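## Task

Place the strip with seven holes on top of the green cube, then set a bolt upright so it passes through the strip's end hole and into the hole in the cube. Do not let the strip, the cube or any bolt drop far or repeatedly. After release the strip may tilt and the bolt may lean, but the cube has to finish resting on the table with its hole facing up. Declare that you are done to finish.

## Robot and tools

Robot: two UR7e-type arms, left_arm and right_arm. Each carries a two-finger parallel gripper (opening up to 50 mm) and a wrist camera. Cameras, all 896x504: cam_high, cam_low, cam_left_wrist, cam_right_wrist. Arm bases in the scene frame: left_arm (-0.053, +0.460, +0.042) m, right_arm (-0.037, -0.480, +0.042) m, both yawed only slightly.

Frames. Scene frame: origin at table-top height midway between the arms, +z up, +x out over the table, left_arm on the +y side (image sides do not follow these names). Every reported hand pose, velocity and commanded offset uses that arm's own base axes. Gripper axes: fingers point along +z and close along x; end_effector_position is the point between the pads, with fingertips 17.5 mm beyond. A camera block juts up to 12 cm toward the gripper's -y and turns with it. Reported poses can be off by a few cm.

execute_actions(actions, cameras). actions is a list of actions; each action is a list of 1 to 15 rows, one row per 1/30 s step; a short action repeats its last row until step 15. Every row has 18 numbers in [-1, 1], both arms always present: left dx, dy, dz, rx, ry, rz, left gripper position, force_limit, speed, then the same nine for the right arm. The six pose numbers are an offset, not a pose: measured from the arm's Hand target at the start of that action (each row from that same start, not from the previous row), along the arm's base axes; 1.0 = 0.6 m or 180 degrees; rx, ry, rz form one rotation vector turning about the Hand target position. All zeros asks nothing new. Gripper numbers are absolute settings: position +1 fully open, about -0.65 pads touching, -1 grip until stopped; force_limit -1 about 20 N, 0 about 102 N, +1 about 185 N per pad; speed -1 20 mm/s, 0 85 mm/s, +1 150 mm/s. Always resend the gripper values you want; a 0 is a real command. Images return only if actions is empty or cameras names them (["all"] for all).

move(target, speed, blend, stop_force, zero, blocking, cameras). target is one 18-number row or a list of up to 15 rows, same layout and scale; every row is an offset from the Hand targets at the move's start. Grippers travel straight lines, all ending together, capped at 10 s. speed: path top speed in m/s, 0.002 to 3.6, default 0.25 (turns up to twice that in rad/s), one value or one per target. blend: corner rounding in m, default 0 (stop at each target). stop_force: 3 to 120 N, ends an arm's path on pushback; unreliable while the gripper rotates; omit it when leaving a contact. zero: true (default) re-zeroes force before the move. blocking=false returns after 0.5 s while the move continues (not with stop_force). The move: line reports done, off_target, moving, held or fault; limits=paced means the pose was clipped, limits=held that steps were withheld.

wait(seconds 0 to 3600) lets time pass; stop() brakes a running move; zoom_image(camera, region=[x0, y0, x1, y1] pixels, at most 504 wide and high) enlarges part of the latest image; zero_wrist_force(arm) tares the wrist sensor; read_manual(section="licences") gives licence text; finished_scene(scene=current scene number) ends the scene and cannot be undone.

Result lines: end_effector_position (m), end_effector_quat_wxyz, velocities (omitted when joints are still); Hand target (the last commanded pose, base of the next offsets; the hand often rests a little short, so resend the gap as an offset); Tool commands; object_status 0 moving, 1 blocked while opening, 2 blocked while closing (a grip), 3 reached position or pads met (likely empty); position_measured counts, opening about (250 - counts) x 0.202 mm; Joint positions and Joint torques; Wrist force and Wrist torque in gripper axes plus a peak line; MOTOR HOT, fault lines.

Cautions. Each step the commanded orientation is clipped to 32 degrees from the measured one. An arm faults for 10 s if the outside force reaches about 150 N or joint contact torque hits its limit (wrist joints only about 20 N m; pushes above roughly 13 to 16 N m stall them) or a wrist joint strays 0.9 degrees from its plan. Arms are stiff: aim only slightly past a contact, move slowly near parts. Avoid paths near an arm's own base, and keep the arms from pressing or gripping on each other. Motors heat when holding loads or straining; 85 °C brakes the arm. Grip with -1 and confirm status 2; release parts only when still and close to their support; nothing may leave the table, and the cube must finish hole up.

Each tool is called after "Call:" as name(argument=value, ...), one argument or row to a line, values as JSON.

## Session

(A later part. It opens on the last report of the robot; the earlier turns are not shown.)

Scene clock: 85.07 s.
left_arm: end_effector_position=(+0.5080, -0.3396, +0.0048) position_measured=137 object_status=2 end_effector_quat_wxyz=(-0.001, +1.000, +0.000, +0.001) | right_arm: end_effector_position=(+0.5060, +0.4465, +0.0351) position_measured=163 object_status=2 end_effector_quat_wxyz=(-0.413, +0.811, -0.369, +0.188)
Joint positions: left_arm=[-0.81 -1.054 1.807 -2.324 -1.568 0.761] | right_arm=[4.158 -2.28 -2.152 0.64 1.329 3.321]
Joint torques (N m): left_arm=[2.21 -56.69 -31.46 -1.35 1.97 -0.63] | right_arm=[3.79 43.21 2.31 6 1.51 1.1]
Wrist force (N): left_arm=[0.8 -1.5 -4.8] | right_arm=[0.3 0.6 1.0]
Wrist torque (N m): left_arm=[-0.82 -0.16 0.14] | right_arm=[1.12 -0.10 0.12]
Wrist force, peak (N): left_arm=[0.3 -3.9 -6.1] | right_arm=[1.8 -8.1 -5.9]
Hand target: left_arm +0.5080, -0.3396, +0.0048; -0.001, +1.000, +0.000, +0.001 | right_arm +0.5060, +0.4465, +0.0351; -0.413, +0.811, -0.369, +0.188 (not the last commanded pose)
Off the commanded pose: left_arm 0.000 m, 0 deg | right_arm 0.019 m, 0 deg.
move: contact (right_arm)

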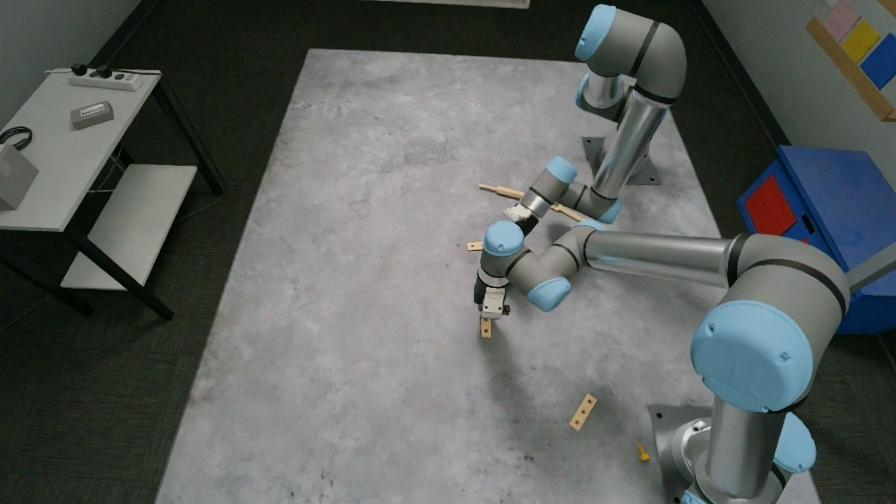

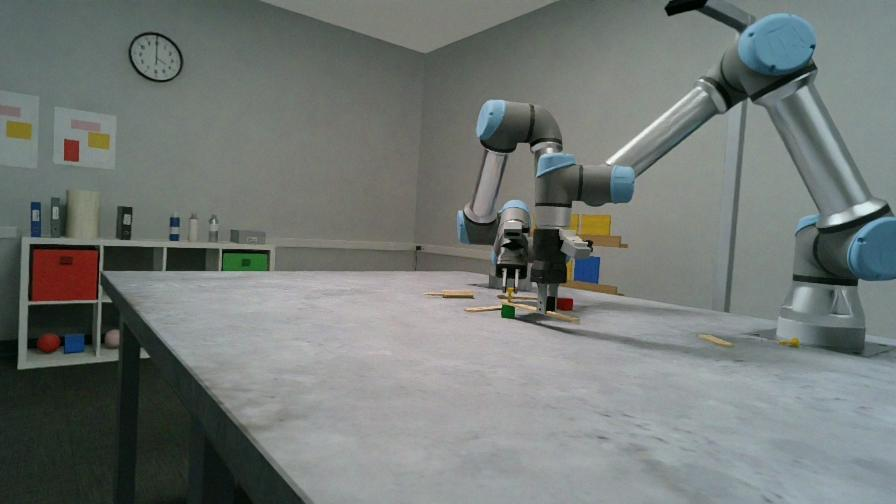

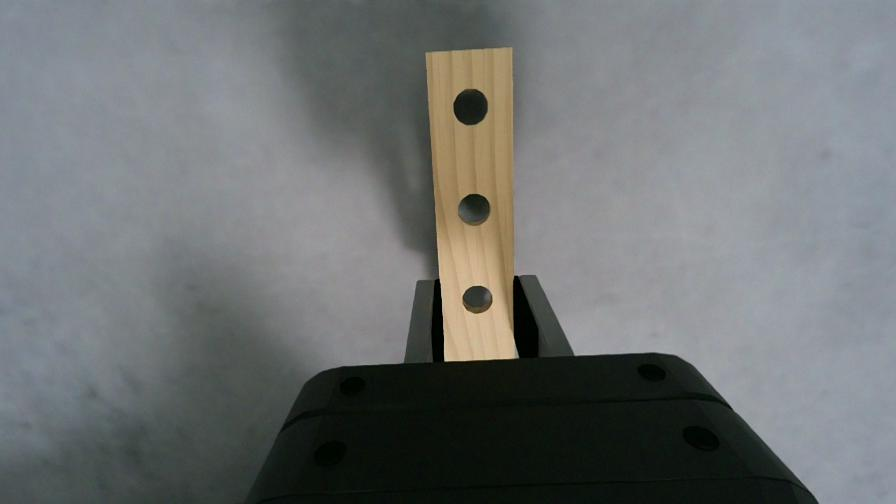

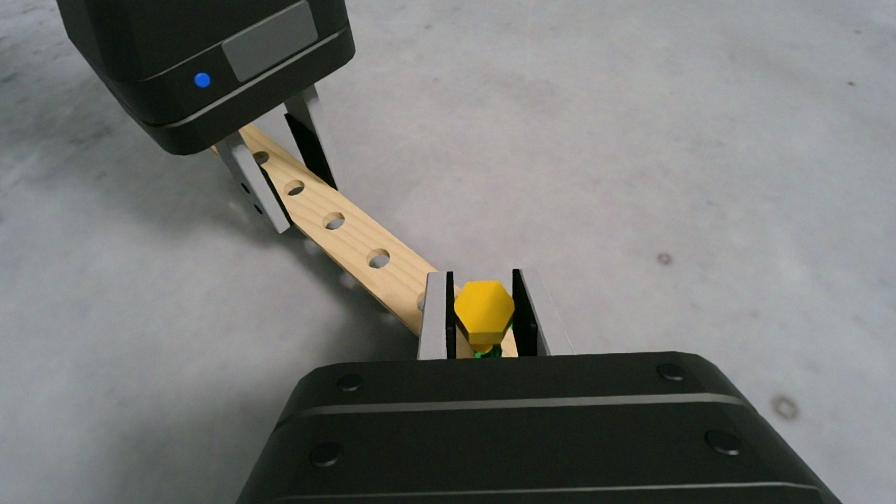

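Call:
move(
  target=[
    [0,0,0,0,0,0,-1,-0.6,-0.5,0,0,0.012,0,0,0,-1,-0.6,-0.8],
    [0,0,0,0,0,0,-1,-0.6,-0.5,0.0025,-0.0029,0.012,-0.0219,0.0252,0,-1,-0.6,-0.8],
  ],
  speed=0.05,
  cameras=["cam_low","cam_right_wrist"],
)

Call:
zoom_image(
  camera="cam_right_wrist",
  region=[430, 270, 550, 360],
)

Call:
zoom_image(
  camera="cam_low",
  region=[480, 270, 540, 320],
)

Scene clock: 89.13 s.
left_arm: end_effector_position=(+0.5080, -0.3396, +0.0048) position_measured=137 object_status=2 end_effector_quat_wxyz=(-0.001, +1.000, +0.000, +0.001) | right_arm: end_effector_position=(+0.5076, +0.4448, +0.0424) position_measured=163 object_status=2 end_effector_quat_wxyz=(-0.370, +0.831, -0.378, +0.168)
Joint positions: left_arm=[-0.81 -1.054 1.807 -2.324 -1.568 0.761] | right_arm=[4.142 -2.197 -2.133 0.435 1.361 3.335]
Joint torques (N m): left_arm=[3.01 -40.2 -29.51 -1.81 2.09 -0.83] | right_arm=[6.2 32.75 6.04 6.09 -2.57 -0.49]
Wrist force (N): left_arm=[0.7 -1.1 -4.3] | right_arm=[0.8 3.5 3.3]
Wrist torque (N m): left_arm=[-0.79 -0.16 0.16] | right_arm=[1.06 -0.05 -0.04]
Wrist force, peak (N): left_arm=[0.6 -1.5 -5.3] | right_arm=[0.7 4.9 3.7]
Hand target: left_arm +0.5080, -0.3396, +0.0048; -0.001, +1.000, +0.000, +0.001 | right_arm +0.5075, +0.4448, +0.0423; -0.370, +0.832, -0.378, +0.168
Off the commanded pose: left_arm 0.000 m, 0 deg | right_arm 0.000 m, 0 deg.
move: done

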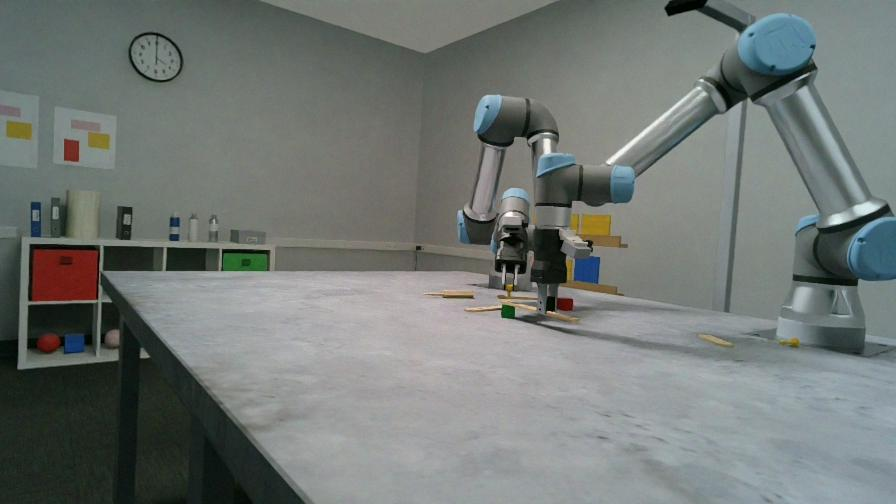

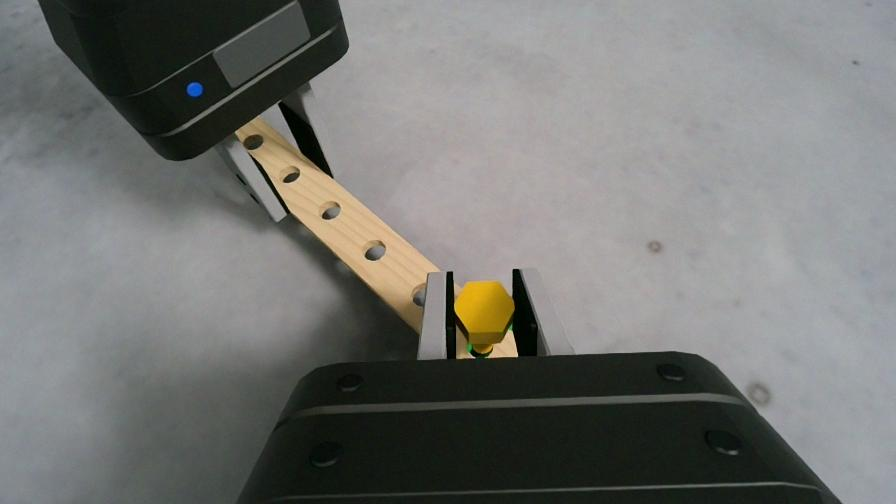

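Scaled by 4.200 from the camera's image (finer frame: 1280x720).

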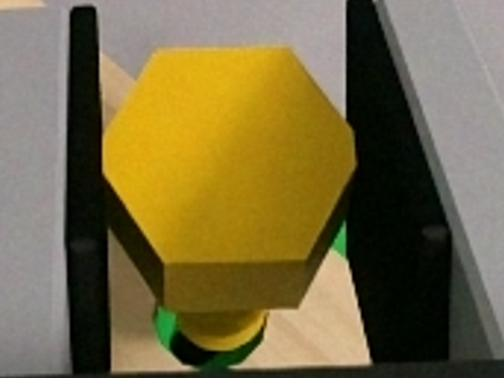

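Scaled by 8.400 from the camera's image (finer frame: 1280x720).

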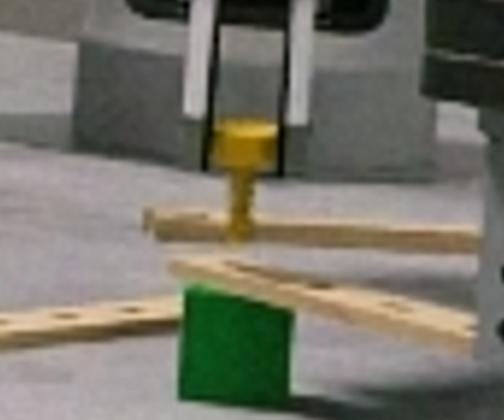

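Call:
move(
  target=[
    [0,0,0,0,0,0,-1,-0.6,-0.5,0.0002,0.0015,0,0,0,0,-1,-0.6,-0.8],
    [0,0,0,0,0,0,-1,-0.6,-0.5,0.0002,0.0015,-0.04,0,0,0,-1,-0.6,-0.8],
  ],
  speed=0.015,
  stop_force=4,
  cameras=["cam_low","cam_right_wrist"],
)

Call:
zoom_image(
  camera="cam_right_wrist",
  region=[430, 270, 550, 360],
)

Call:
zoom_image(
  camera="cam_low",
  region=[480, 270, 540, 320],
)

Scene clock: 91.57 s.
left_arm: end_effector_position=(+0.5080, -0.3396, +0.0048) position_measured=137 object_status=2 end_effector_quat_wxyz=(-0.001, +1.000, +0.000, +0.001) | right_arm: end_effector_position=(+0.5076, +0.4457, +0.0356) position_measured=163 object_status=2 end_effector_quat_wxyz=(-0.370, +0.832, -0.378, +0.168)
Joint positions: left_arm=[-0.81 -1.054 1.807 -2.324 -1.568 0.761] | right_arm=[4.143 -2.215 -2.13 0.449 1.36 3.335]
Joint torques (N m): left_arm=[2.28 -35.73 -28.45 -1.73 1.98 -0.71] | right_arm=[-2.45 53.54 5.24 6.57 -0.13 1.2]
Wrist force (N): left_arm=[0.7 -0.8 -4.2] | right_arm=[0.7 3.4 3.5]
Wrist torque (N m): left_arm=[-0.80 -0.15 0.17] | right_arm=[1.11 -0.04 -0.04]
Wrist force, peak (N): left_arm=[0.7 -1.2 -5.7] | right_arm=[1.1 3.9 3.7]
Hand target: left_arm +0.5080, -0.3396, +0.0048; -0.001, +1.000, +0.000, +0.001 | right_arm +0.5076, +0.4457, +0.0356; -0.370, +0.832, -0.378, +0.168 (not the last commanded pose)
Off the commanded pose: left_arm 0.000 m, 0 deg | right_arm 0.017 m, 0 deg.
move: contact (right_arm); path passed 1 of 2 targets

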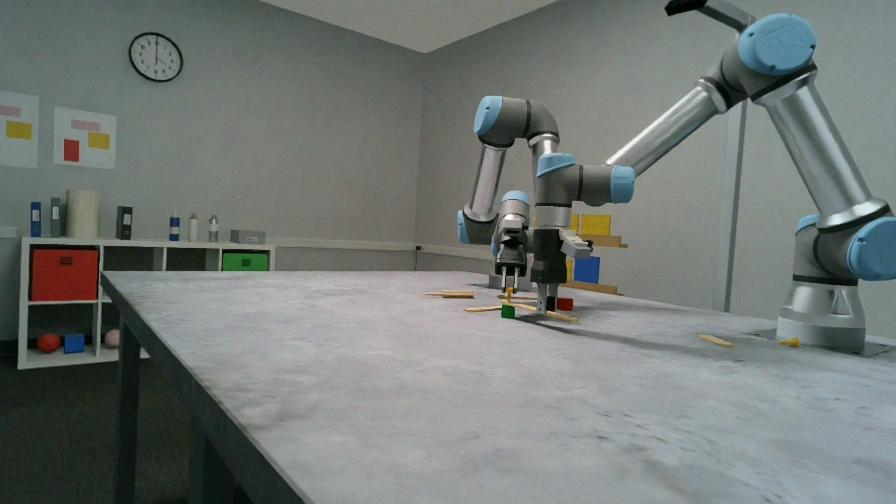

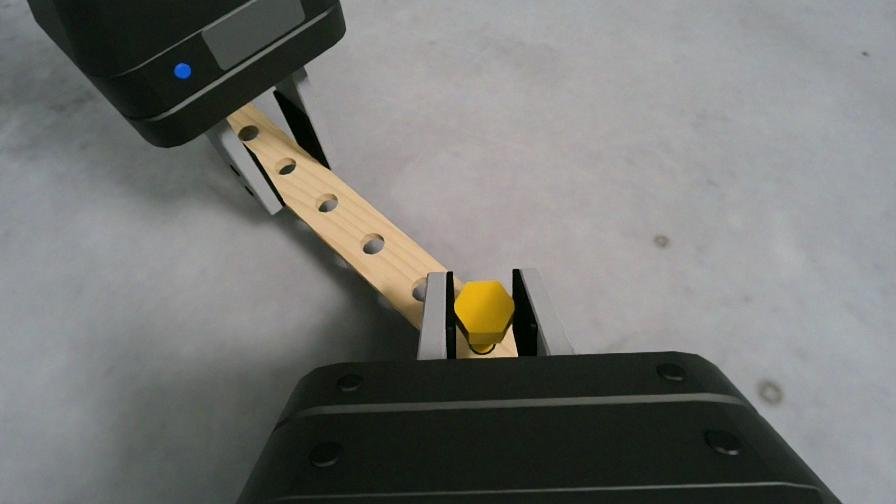

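Scaled by 4.200 from the camera's image (finer frame: 1280x720).

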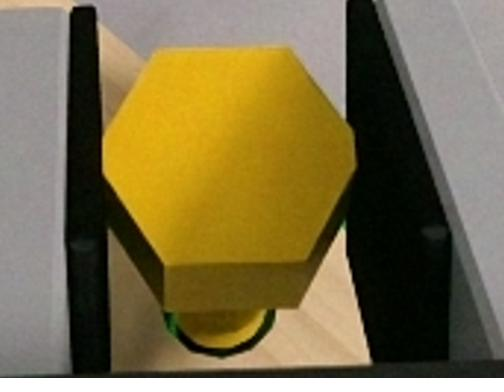

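Scaled by 8.400 from the camera's image (finer frame: 1280x720).

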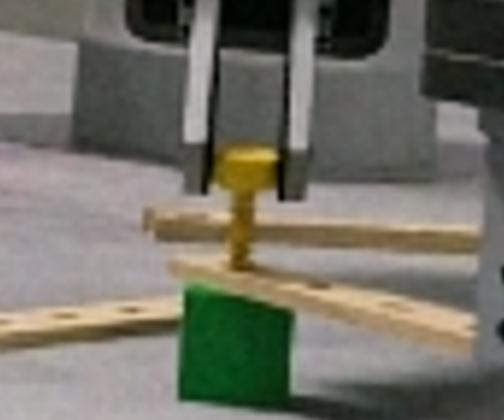

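Call:
move(
  target=[0,0,0,0,0,0,-1,-0.6,-0.5,0,0,-0.0283,0,0,0,-1,-0.6,-0.8],
  speed=0.015,
  stop_force=8,
  cameras=["cam_low","cam_right_wrist"],
)

Call:
zoom_image(
  camera="cam_right_wrist",
  region=[430, 270, 550, 360],
)

Call:
zoom_image(
  camera="cam_low",
  region=[480, 270, 540, 320],
)

Scene clock: 93.37 s.
left_arm: end_effector_position=(+0.5080, -0.3396, +0.0048) position_measured=137 object_status=2 end_effector_quat_wxyz=(-0.001, +1.000, +0.000, +0.001) | right_arm: end_effector_position=(+0.5076, +0.4457, +0.0289) position_measured=163 object_status=2 end_effector_quat_wxyz=(-0.370, +0.832, -0.378, +0.168)
Joint positions: left_arm=[-0.81 -1.054 1.807 -2.324 -1.568 0.761] | right_arm=[4.143 -2.232 -2.129 0.466 1.36 3.335]
Joint torques (N m): left_arm=[2.65 -35.7 -28.08 -1.97 2.03 -0.63] | right_arm=[1 53.47 5.09 6.68 -0.01 1.43]
Wrist force (N): left_arm=[0.9 0.3 -4.0] | right_arm=[0.1 3.1 4.4]
Wrist torque (N m): left_arm=[-0.77 -0.14 0.15] | right_arm=[1.09 -0.13 -0.01]
Wrist force, peak (N): left_arm=[1.2 0.6 -4.6] | right_arm=[-0.4 4.0 4.7]
Hand target: left_arm +0.5080, -0.3396, +0.0048; -0.001, +1.000, +0.000, +0.001 | right_arm +0.5076, +0.4458, +0.0289; -0.370, +0.832, -0.378, +0.168 (not the last commanded pose)
Off the commanded pose: left_arm 0.000 m, 0 deg | right_arm 0.010 m, 0 deg.
move: contact (right_arm)

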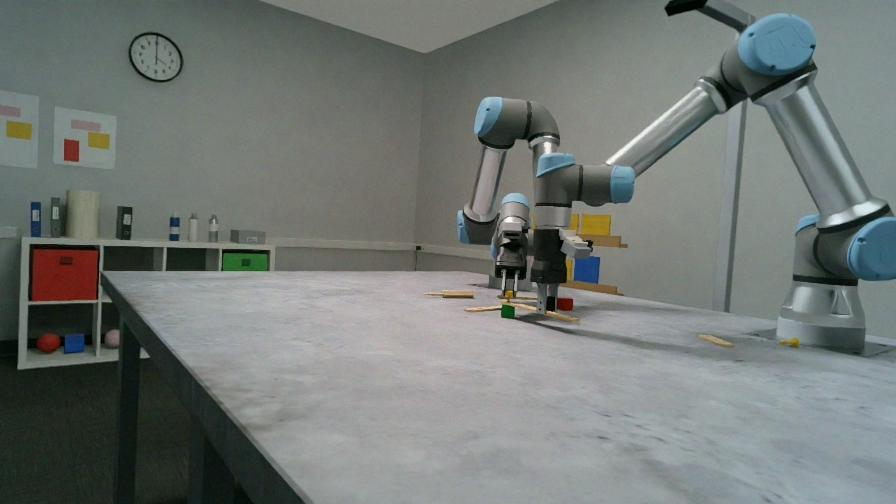

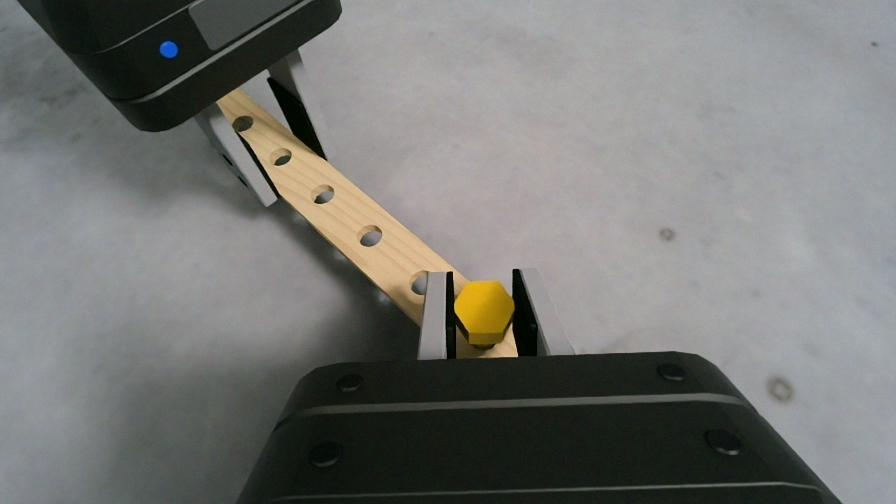

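Scaled by 4.200 from the camera's image (finer frame: 1280x720).

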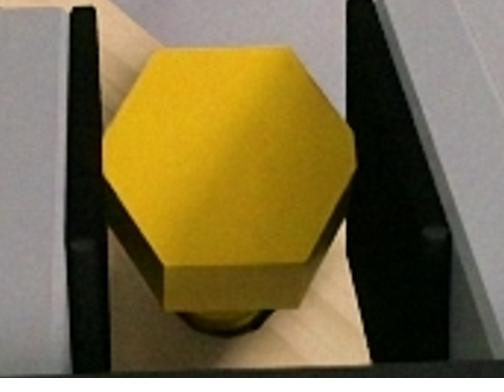

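Scaled by 8.400 from the camera's image (finer frame: 1280x720).

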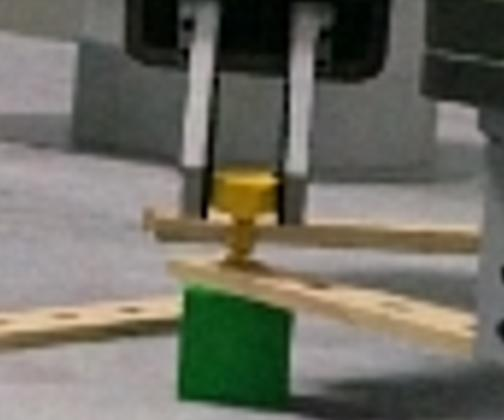

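Call:
move(
  target=[
    [0,0,0,0,0,0,-1,-0.6,-0.5,-0.0008,-0.0008,0.001,0,0,0,-1,-0.6,-0.8],
    [0,0,0,0,0,0,-1,-0.6,-0.5,-0.0008,-0.0008,-0.0173,0,0,0,-1,-0.6,-0.8],
  ],
  speed=0.01,
  stop_force=12,
  cameras=["cam_low","cam_right_wrist"],
)

Call:
zoom_image(
  camera="cam_right_wrist",
  region=[430, 270, 550, 360],
)

Call:
zoom_image(
  camera="cam_low",
  region=[480, 270, 540, 320],
)

Scene clock: 95.43 s.
left_arm: end_effector_position=(+0.5080, -0.3396, +0.0048) position_measured=137 object_status=2 end_effector_quat_wxyz=(-0.001, +1.000, +0.000, +0.001) | right_arm: end_effector_position=(+0.5071, +0.4452, +0.0274) position_measured=163 object_status=2 end_effector_quat_wxyz=(-0.370, +0.832, -0.378, +0.168)
Joint positions: left_arm=[-0.81 -1.054 1.807 -2.324 -1.568 0.761] | right_arm=[4.144 -2.236 -2.131 0.471 1.36 3.335]
Joint torques (N m): left_arm=[2.7 -36.09 -27.78 -2.3 2.11 -0.8] | right_arm=[-0.26 47.31 0.35 1.3 -1.95 1.03]
Wrist force (N): left_arm=[0.6 1.4 -4.2] | right_arm=[-1.8 -6.1 -2.2]
Wrist torque (N m): left_arm=[-0.77 -0.17 0.20] | right_arm=[0.98 -0.17 0.02]
Wrist force, peak (N): left_arm=[1.0 0.2 -4.6] | right_arm=[-1.9 -10.4 -5.8]
Hand target: left_arm +0.5080, -0.3396, +0.0048; -0.001, +1.000, +0.000, +0.001 | right_arm +0.5071, +0.4452, +0.0274; -0.370, +0.832, -0.378, +0.168 (not the last commanded pose)
Off the commanded pose: left_arm 0.000 m, 0 deg | right_arm 0.009 m, 0 deg.
move: contact (right_arm); path passed 1 of 2 targets

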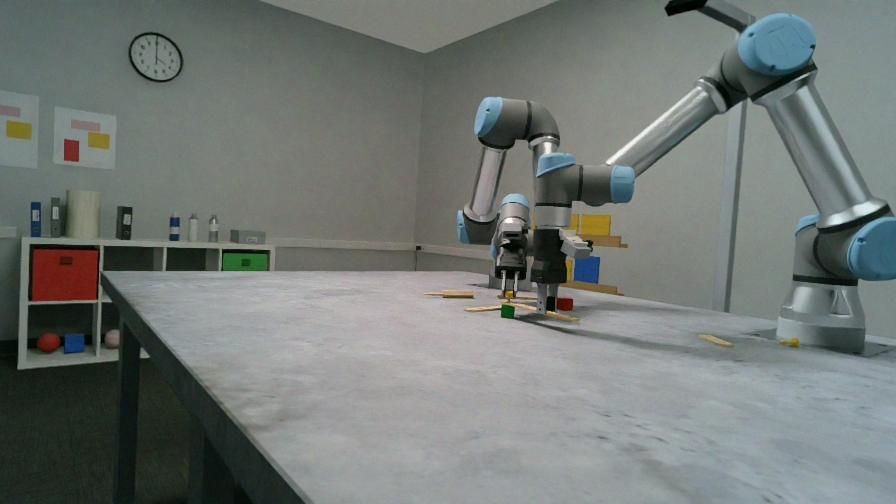

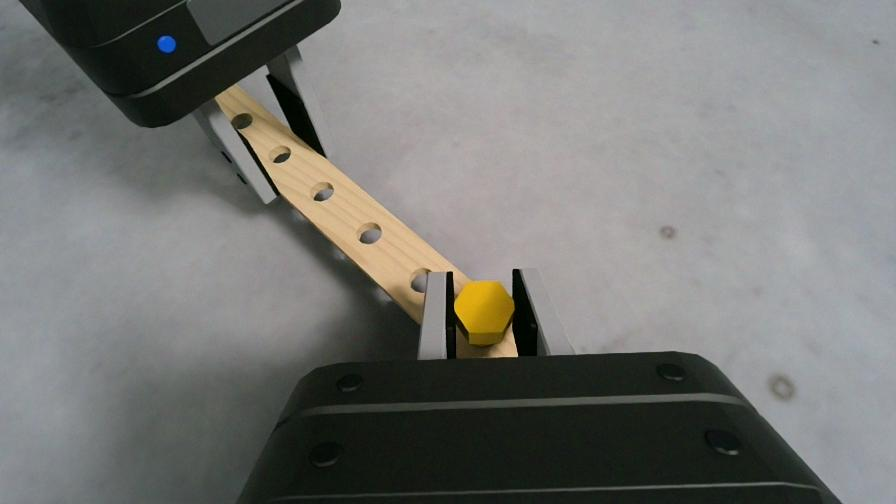

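Scaled by 4.200 from the camera's image (finer frame: 1280x720).

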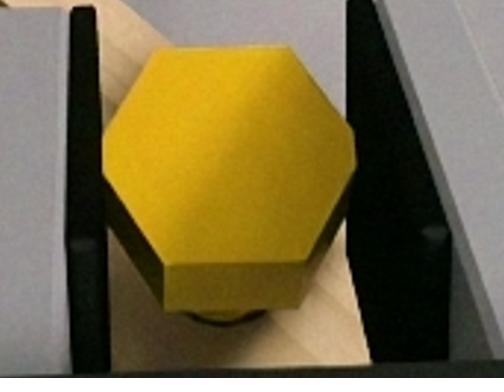

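Scaled by 8.400 from the camera's image (finer frame: 1280x720).

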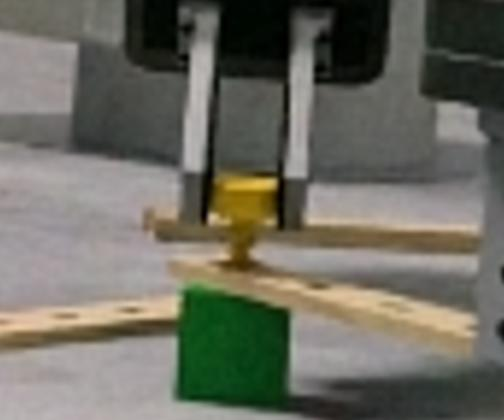

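Call:
move(
  target=[
    [0,0,0,0,0,0,-1,-0.6,-0.5,0,0,0.0025,0,0,0,-1,-0.6,-0.8],
    [0,0,0,0,0,0,-1,-0.6,-0.5,-0.0008,-0.0008,0.0025,0,0,0,-1,-0.6,-0.8],
    [0,0,0,0,0,0,-1,-0.6,-0.5,-0.0008,-0.0008,-0.015,0,0,0,-1,-0.6,-0.8],
  ],
  speed=0.012,
  stop_force=14,
  cameras=["cam_low","cam_right_wrist"],
)

Call:
zoom_image(
  camera="cam_low",
  region=[480, 270, 540, 320],
)

Scene clock: 99.17 s.
left_arm: end_effector_position=(+0.5080, -0.3396, +0.0048) position_measured=137 object_status=2 end_effector_quat_wxyz=(-0.001, +1.000, +0.000, +0.001) | right_arm: end_effector_position=(+0.5067, +0.4447, +0.0240) position_measured=163 object_status=2 end_effector_quat_wxyz=(-0.370, +0.832, -0.378, +0.168)
Joint positions: left_arm=[-0.81 -1.054 1.807 -2.324 -1.568 0.761] | right_arm=[4.144 -2.244 -2.132 0.48 1.36 3.336]
Joint torques (N m): left_arm=[2.65 -36.36 -25.29 -2.54 2.11 -0.74] | right_arm=[-0.2 40.82 -3.33 1.15 -1.38 1.55]
Wrist force (N): left_arm=[0.9 0.3 -4.1] | right_arm=[-1.9 -15.3 -9.8]
Wrist torque (N m): left_arm=[-0.80 -0.17 0.15] | right_arm=[0.83 -0.03 0.02]
Wrist force, peak (N): left_arm=[0.8 1.4 -4.5] | right_arm=[-1.3 -22.4 -15.0]
Hand target: left_arm +0.5080, -0.3396, +0.0048; -0.001, +1.000, +0.000, +0.001 | right_arm +0.5067, +0.4447, +0.0240; -0.370, +0.832, -0.378, +0.168 (not the last commanded pose)
Off the commanded pose: left_arm 0.000 m, 0 deg | right_arm 0.006 m, 0 deg.
move: contact (right_arm); path passed 2 of 3 targets

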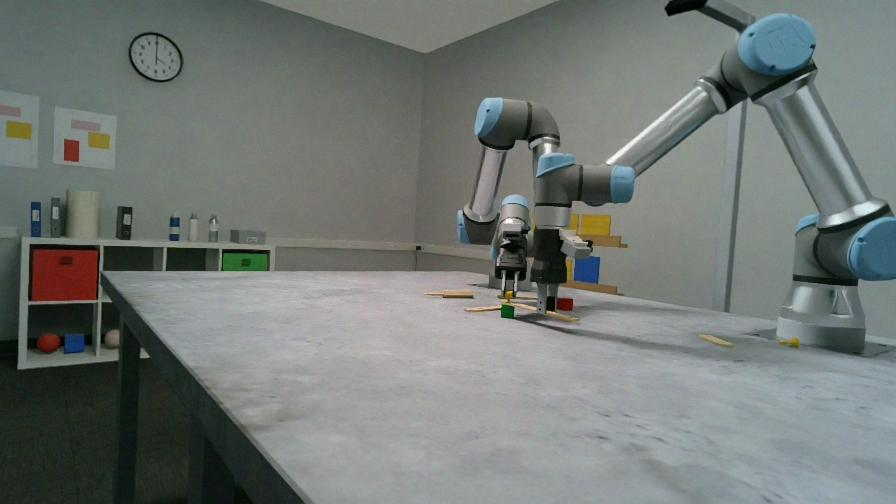

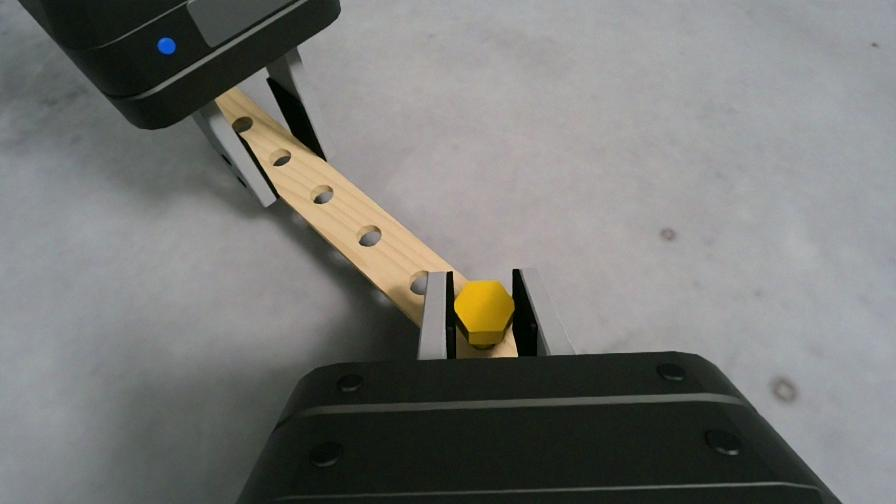

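Scaled by 8.400 from the camera's image (finer frame: 1280x720).

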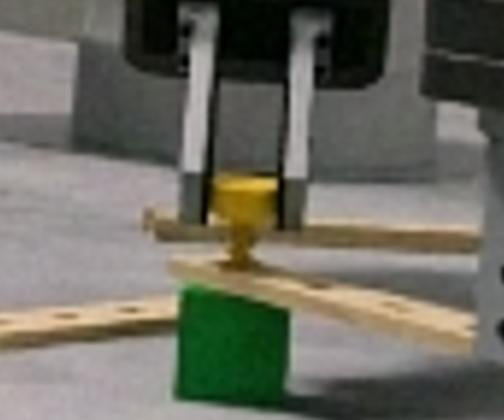

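Call:
zoom_image(
  camera="cam_right_wrist",
  region=[430, 270, 550, 360],
)

Scaled by 4.200 from the camera's image (finer frame: 1280x720).

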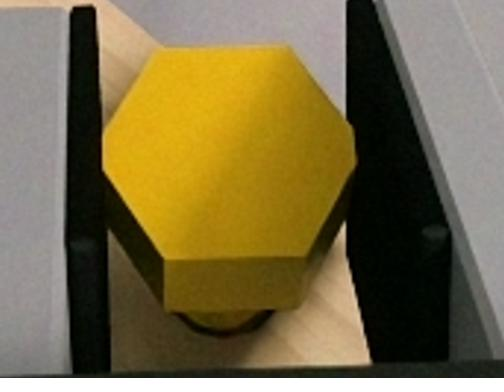

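Call:
move(
  target=[
    [0,0,0,0,0,0,-1,-0.6,-0.5,0,0,0.0022,0,0,0,-1,-0.6,-0.8],
    [0,0.0018,-0.0135,-0.0265,0,0,-1,-0.6,-0.5,0,0,0.0022,0,0,0,-1,-0.6,-0.8],
    [0,0.0032,-0.0268,-0.0528,0,0,-1,-0.6,-0.5,0,0,0.0022,0,0,0,-1,-0.6,-0.8],
  ],
  speed=0.03,
  cameras=["all"],
)

Call:
zoom_image(
  camera="cam_low",
  region=[480, 260, 600, 340],
)

Call:
zoom_image(
  camera="cam_right_wrist",
  region=[380, 220, 580, 370],
)

Scene clock: 105.57 s.
left_arm: end_effector_position=(+0.5080, -0.3376, -0.0113) position_measured=137 object_status=2 end_effector_quat_wxyz=(+0.082, +0.997, +0.000, +0.001) end_effector_velocity=(+0.000, +0.001, +0.000) end_effector_angular_velocity=(+0.005, +0.002, +0.000) | right_arm: end_effector_position=(+0.5067, +0.4447, +0.0253) position_measured=163 object_status=2 end_effector_quat_wxyz=(-0.370, +0.832, -0.378, +0.168)
Joint positions: left_arm=[-0.756 -1.039 1.895 -2.542 -1.689 0.808] | right_arm=[4.144 -2.24 -2.132 0.477 1.36 3.336]
Joint velocities: left_arm=[0 0.001 -0.004 0.008 0.002 0] | right_arm=[within noise]
Joint torques (N m): left_arm=[-8.93 -10.17 -13.24 3.56 4.79 -0.57] | right_arm=[-8.35 24.74 14.5 1.52 -1.92 0.66]
Wrist force (N): left_arm=[-4.5 4.9 -55.3] | right_arm=[0.5 -11.7 -6.8]
Wrist torque (N m): left_arm=[-0.30 -0.40 0.35] | right_arm=[0.84 -0.08 0.00]
Wrist force, peak (N): left_arm=[-4.5 4.9 -55.3] | right_arm=[-1.8 -15.6 -10.2]
Hand target: left_arm +0.5080, -0.3376, -0.0113; +0.082, +0.997, +0.000, +0.001 | right_arm +0.5067, +0.4447, +0.0253; -0.370, +0.832, -0.378, +0.168
Off the commanded pose: left_arm 0.000 m, 0 deg | right_arm 0.000 m, 0 deg.
move: done

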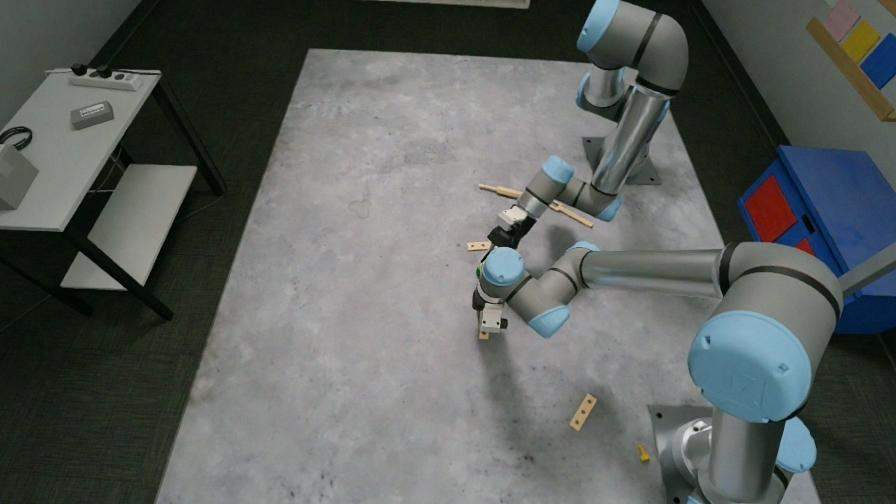

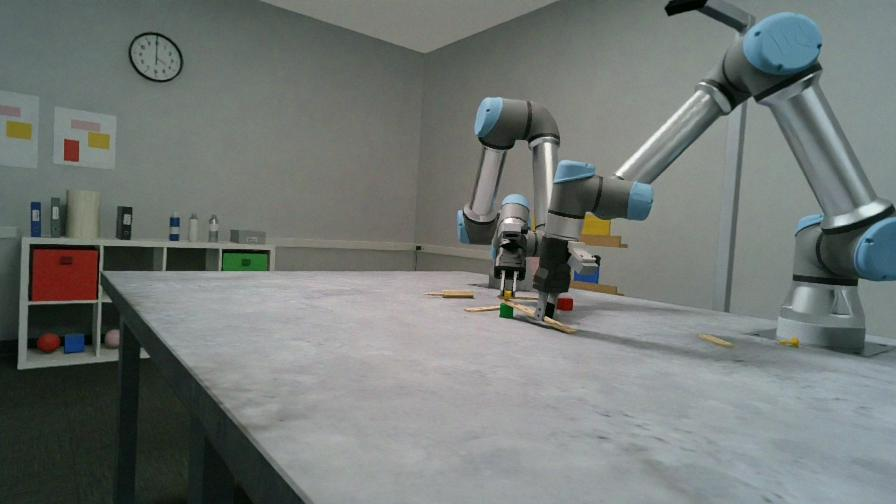

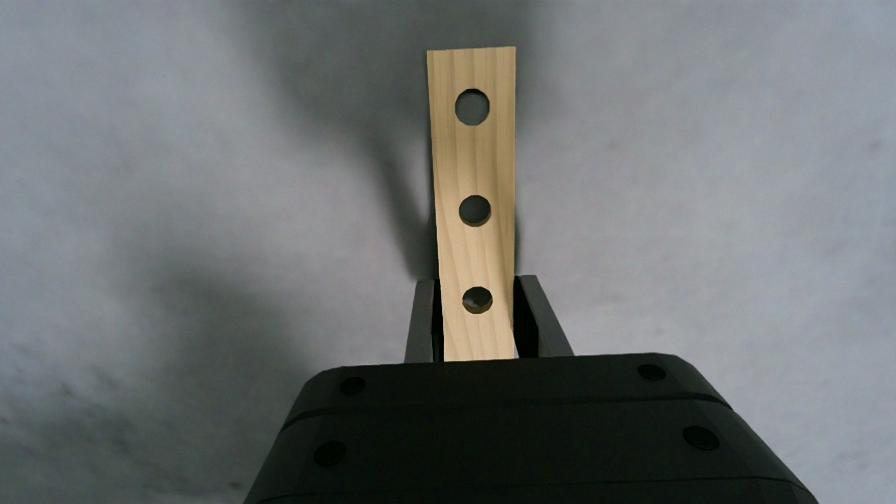

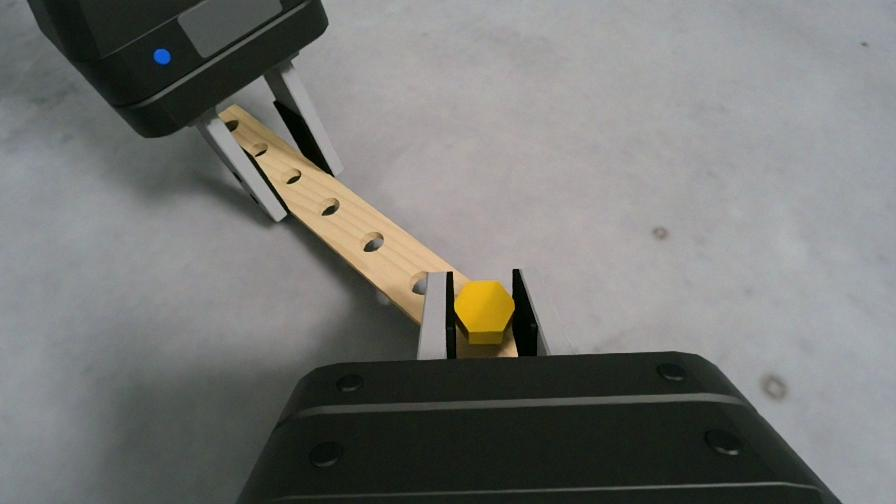

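Scaled by 4.200 from the camera's image (finer frame: 1280x720).

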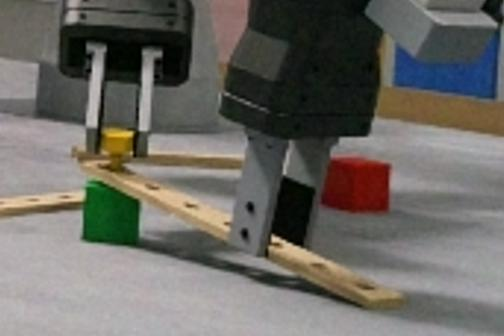

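Scaled by 2.520 from the camera's image (finer frame: 1280x720).

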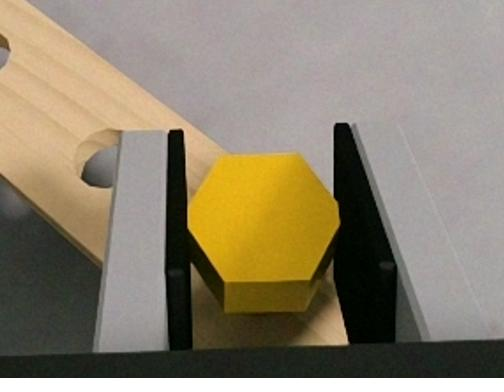

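Call:
move(
  target=[0,0,0.0033,0,0,0,-1,-0.6,-0.5,0,0,0,0,0,0,-1,-0.6,-0.8],
  speed=0.02,
  cameras=["cam_low"],
)

Call:
zoom_image(
  camera="cam_low",
  region=[480, 260, 600, 340],
)

Scene clock: 106.37 s.
left_arm: end_effector_position=(+0.5080, -0.3376, -0.0093) position_measured=137 object_status=2 end_effector_quat_wxyz=(+0.082, +0.997, +0.000, +0.001) | right_arm: end_effector_position=(+0.5067, +0.4447, +0.0253) position_measured=163 object_status=2 end_effector_quat_wxyz=(-0.370, +0.832, -0.378, +0.168)
Joint positions: left_arm=[-0.756 -1.043 1.894 -2.537 -1.689 0.808] | right_arm=[4.144 -2.24 -2.132 0.477 1.36 3.336]
Joint torques (N m): left_arm=[-2.65 -39.79 -19.39 -1.96 0.5 -1.99] | right_arm=[-8.31 27.68 13.4 1.45 -1.81 0.53]
Wrist force (N): left_arm=[2.4 12.6 -15.3] | right_arm=[-2.0 -15.7 -4.4]
Wrist torque (N m): left_arm=[-0.38 -0.12 0.11] | right_arm=[0.82 0.00 -0.01]
Wrist force, peak (N): left_arm=[-4.0 5.2 -54.2] | right_arm=[-1.9 -15.8 -4.7]
Hand target: left_arm +0.5080, -0.3376, -0.0093; +0.082, +0.997, +0.000, +0.001 | right_arm +0.5067, +0.4447, +0.0253; -0.370, +0.832, -0.378, +0.168
Off the commanded pose: left_arm 0.000 m, 0 deg | right_arm 0.000 m, 0 deg.
move: done

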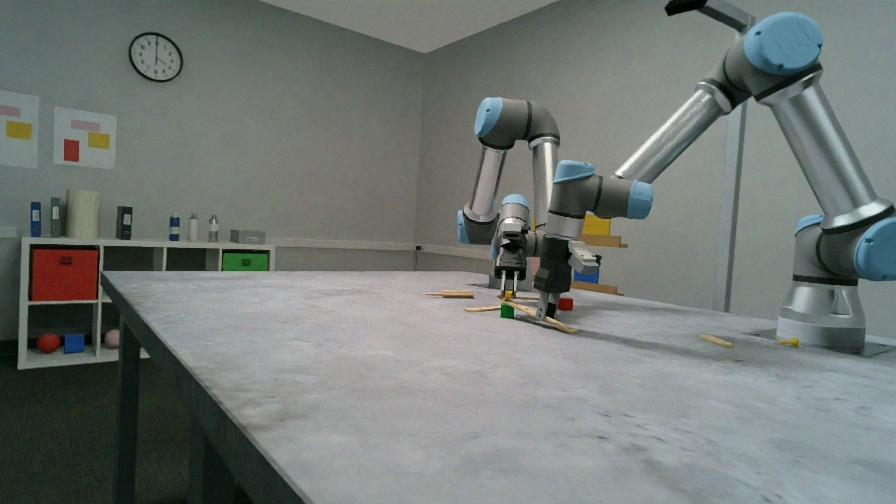

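Scaled by 4.200 from the camera's image (finer frame: 1280x720).

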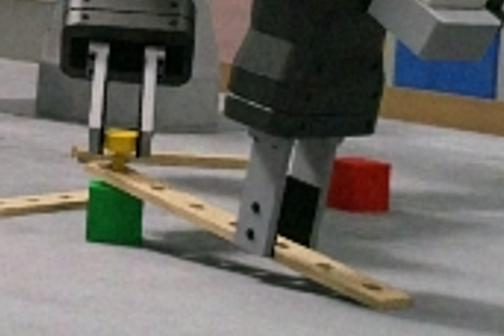

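Call:
move(
  target=[0,-0.0012,0.001,0,0,0,-1,-0.6,-0.5,0,0,0,0,0,0,-1,-0.6,-0.8],
  speed=0.02,
)

Scene clock: 107.23 s.
left_arm: end_effector_position=(+0.5079, -0.3384, -0.0088) position_measured=137 object_status=2 end_effector_quat_wxyz=(+0.082, +0.997, +0.000, +0.001) | right_arm: end_effector_position=(+0.5067, +0.4447, +0.0253) position_measured=163 object_status=2 end_effector_quat_wxyz=(-0.370, +0.832, -0.378, +0.168)
Joint positions: left_arm=[-0.757 -1.044 1.892 -2.535 -1.689 0.807] | right_arm=[4.144 -2.24 -2.132 0.477 1.36 3.336]
Joint torques (N m): left_arm=[-5.91 -59.58 -21.4 -6.39 1.91 1.08] | right_arm=[-7.26 30.26 12.81 1.42 -1.84 0.34]
Wrist force (N): left_arm=[2.1 0.0 -2.5] | right_arm=[-0.4 -14.2 -6.6]
Wrist torque (N m): left_arm=[-0.54 -0.21 0.06] | right_arm=[0.84 -0.04 0.01]
Wrist force, peak (N): left_arm=[2.5 12.7 -15.7] | right_arm=[-2.0 -15.7 -4.8]
Hand target: left_arm +0.5080, -0.3384, -0.0087; +0.082, +0.997, +0.000, +0.001 | right_arm +0.5067, +0.4447, +0.0253; -0.370, +0.832, -0.378, +0.168
Off the commanded pose: left_arm 0.000 m, 0 deg | right_arm 0.000 m, 0 deg.
move: done

Call:
execute_actions(
  actions=[
    [[0,0,0,0,0,0,0.45,-0.6,-1,0,0,0,0,0,0,-1,-0.6,-0.8]],
    [[0,0,0,0,0,0,0.45,-0.6,-1,0,0,0,0,0,0,-1,-0.6,-0.8]],
  ],
  cameras=["cam_low","cam_right_wrist","cam_left_wrist"],
)

Call:
zoom_image(
  camera="cam_low",
  region=[480, 260, 600, 340],
)

Call:
zoom_image(
  camera="cam_right_wrist",
  region=[380, 220, 580, 370],
)

Scene clock: 108.90 s.
left_arm: end_effector_position=(+0.5080, -0.3384, -0.0087) position_measured=85 object_status=3 end_effector_quat_wxyz=(+0.082, +0.997, +0.000, +0.001) | right_arm: end_effector_position=(+0.5067, +0.4447, +0.0253) position_measured=163 object_status=2 end_effector_quat_wxyz=(-0.370, +0.832, -0.378, +0.168)
Joint positions: left_arm=[-0.757 -1.044 1.892 -2.535 -1.689 0.807] | right_arm=[4.144 -2.24 -2.132 0.477 1.36 3.336]
Joint torques (N m): left_arm=[-1.95 -61.38 -16.2 -6.98 -1.27 1.73] | right_arm=[-7.18 35.79 10.95 1.46 -1.73 0.16]
Wrist force (N): left_arm=[1.5 -1.0 0.0] | right_arm=[-0.1 -13.8 -7.4]
Wrist torque (N m): left_arm=[-0.47 -0.23 0.08] | right_arm=[0.85 -0.03 0.01]
Wrist force, peak (N): left_arm=[2.3 0.0 -2.7] | right_arm=[-0.2 -14.1 -7.6]
Hand target: left_arm +0.5080, -0.3384, -0.0087; +0.082, +0.997, +0.000, +0.001 | right_arm +0.5067, +0.4447, +0.0253; -0.370, +0.832, -0.378, +0.168
Off the commanded pose: left_arm 0.000 m, 0 deg | right_arm 0.000 m, 0 deg.
Images, in order (width x height): cam_low 896x504, cam_left_wrist 896x504, cam_right_wrist 896x504.

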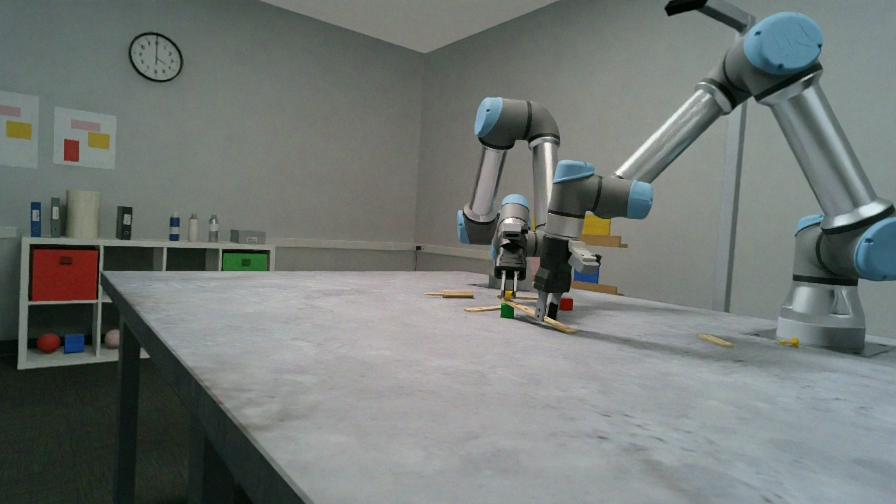

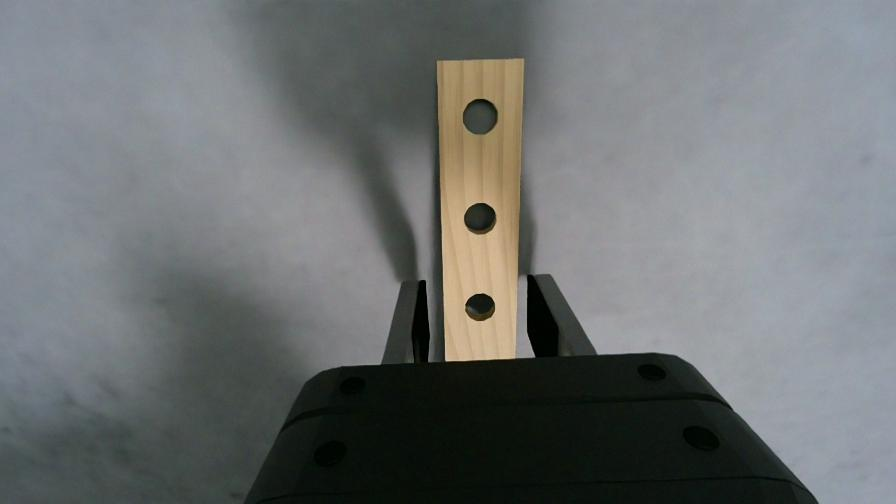

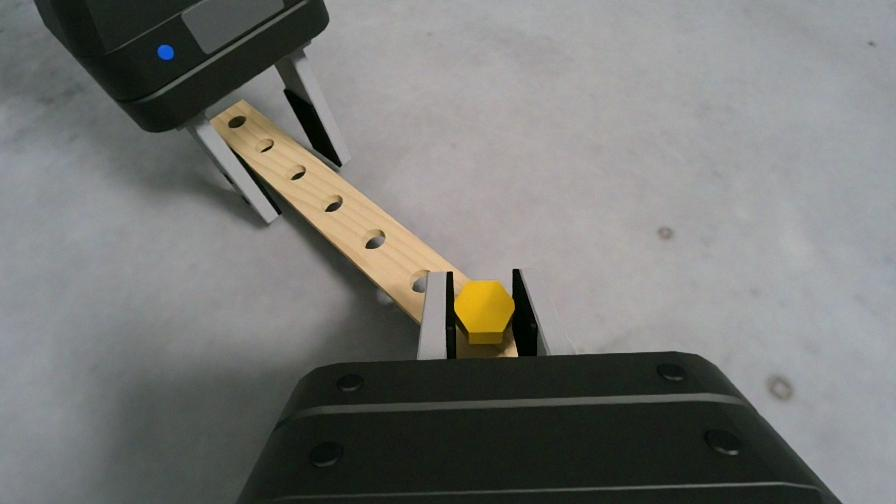

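Scaled by 4.200 from the camera's image (finer frame: 1280x720).

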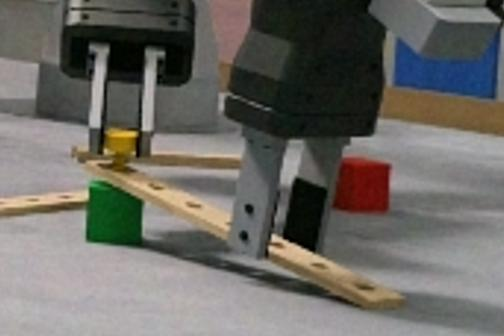

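Scaled by 2.520 from the camera's image (finer frame: 1280x720).

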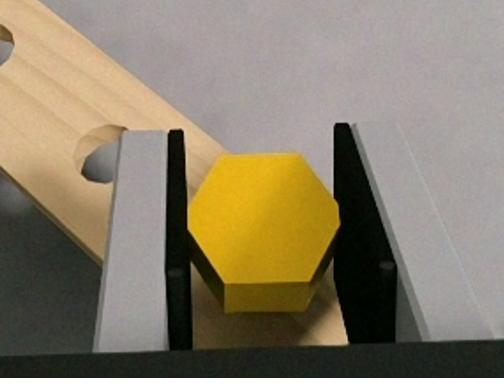

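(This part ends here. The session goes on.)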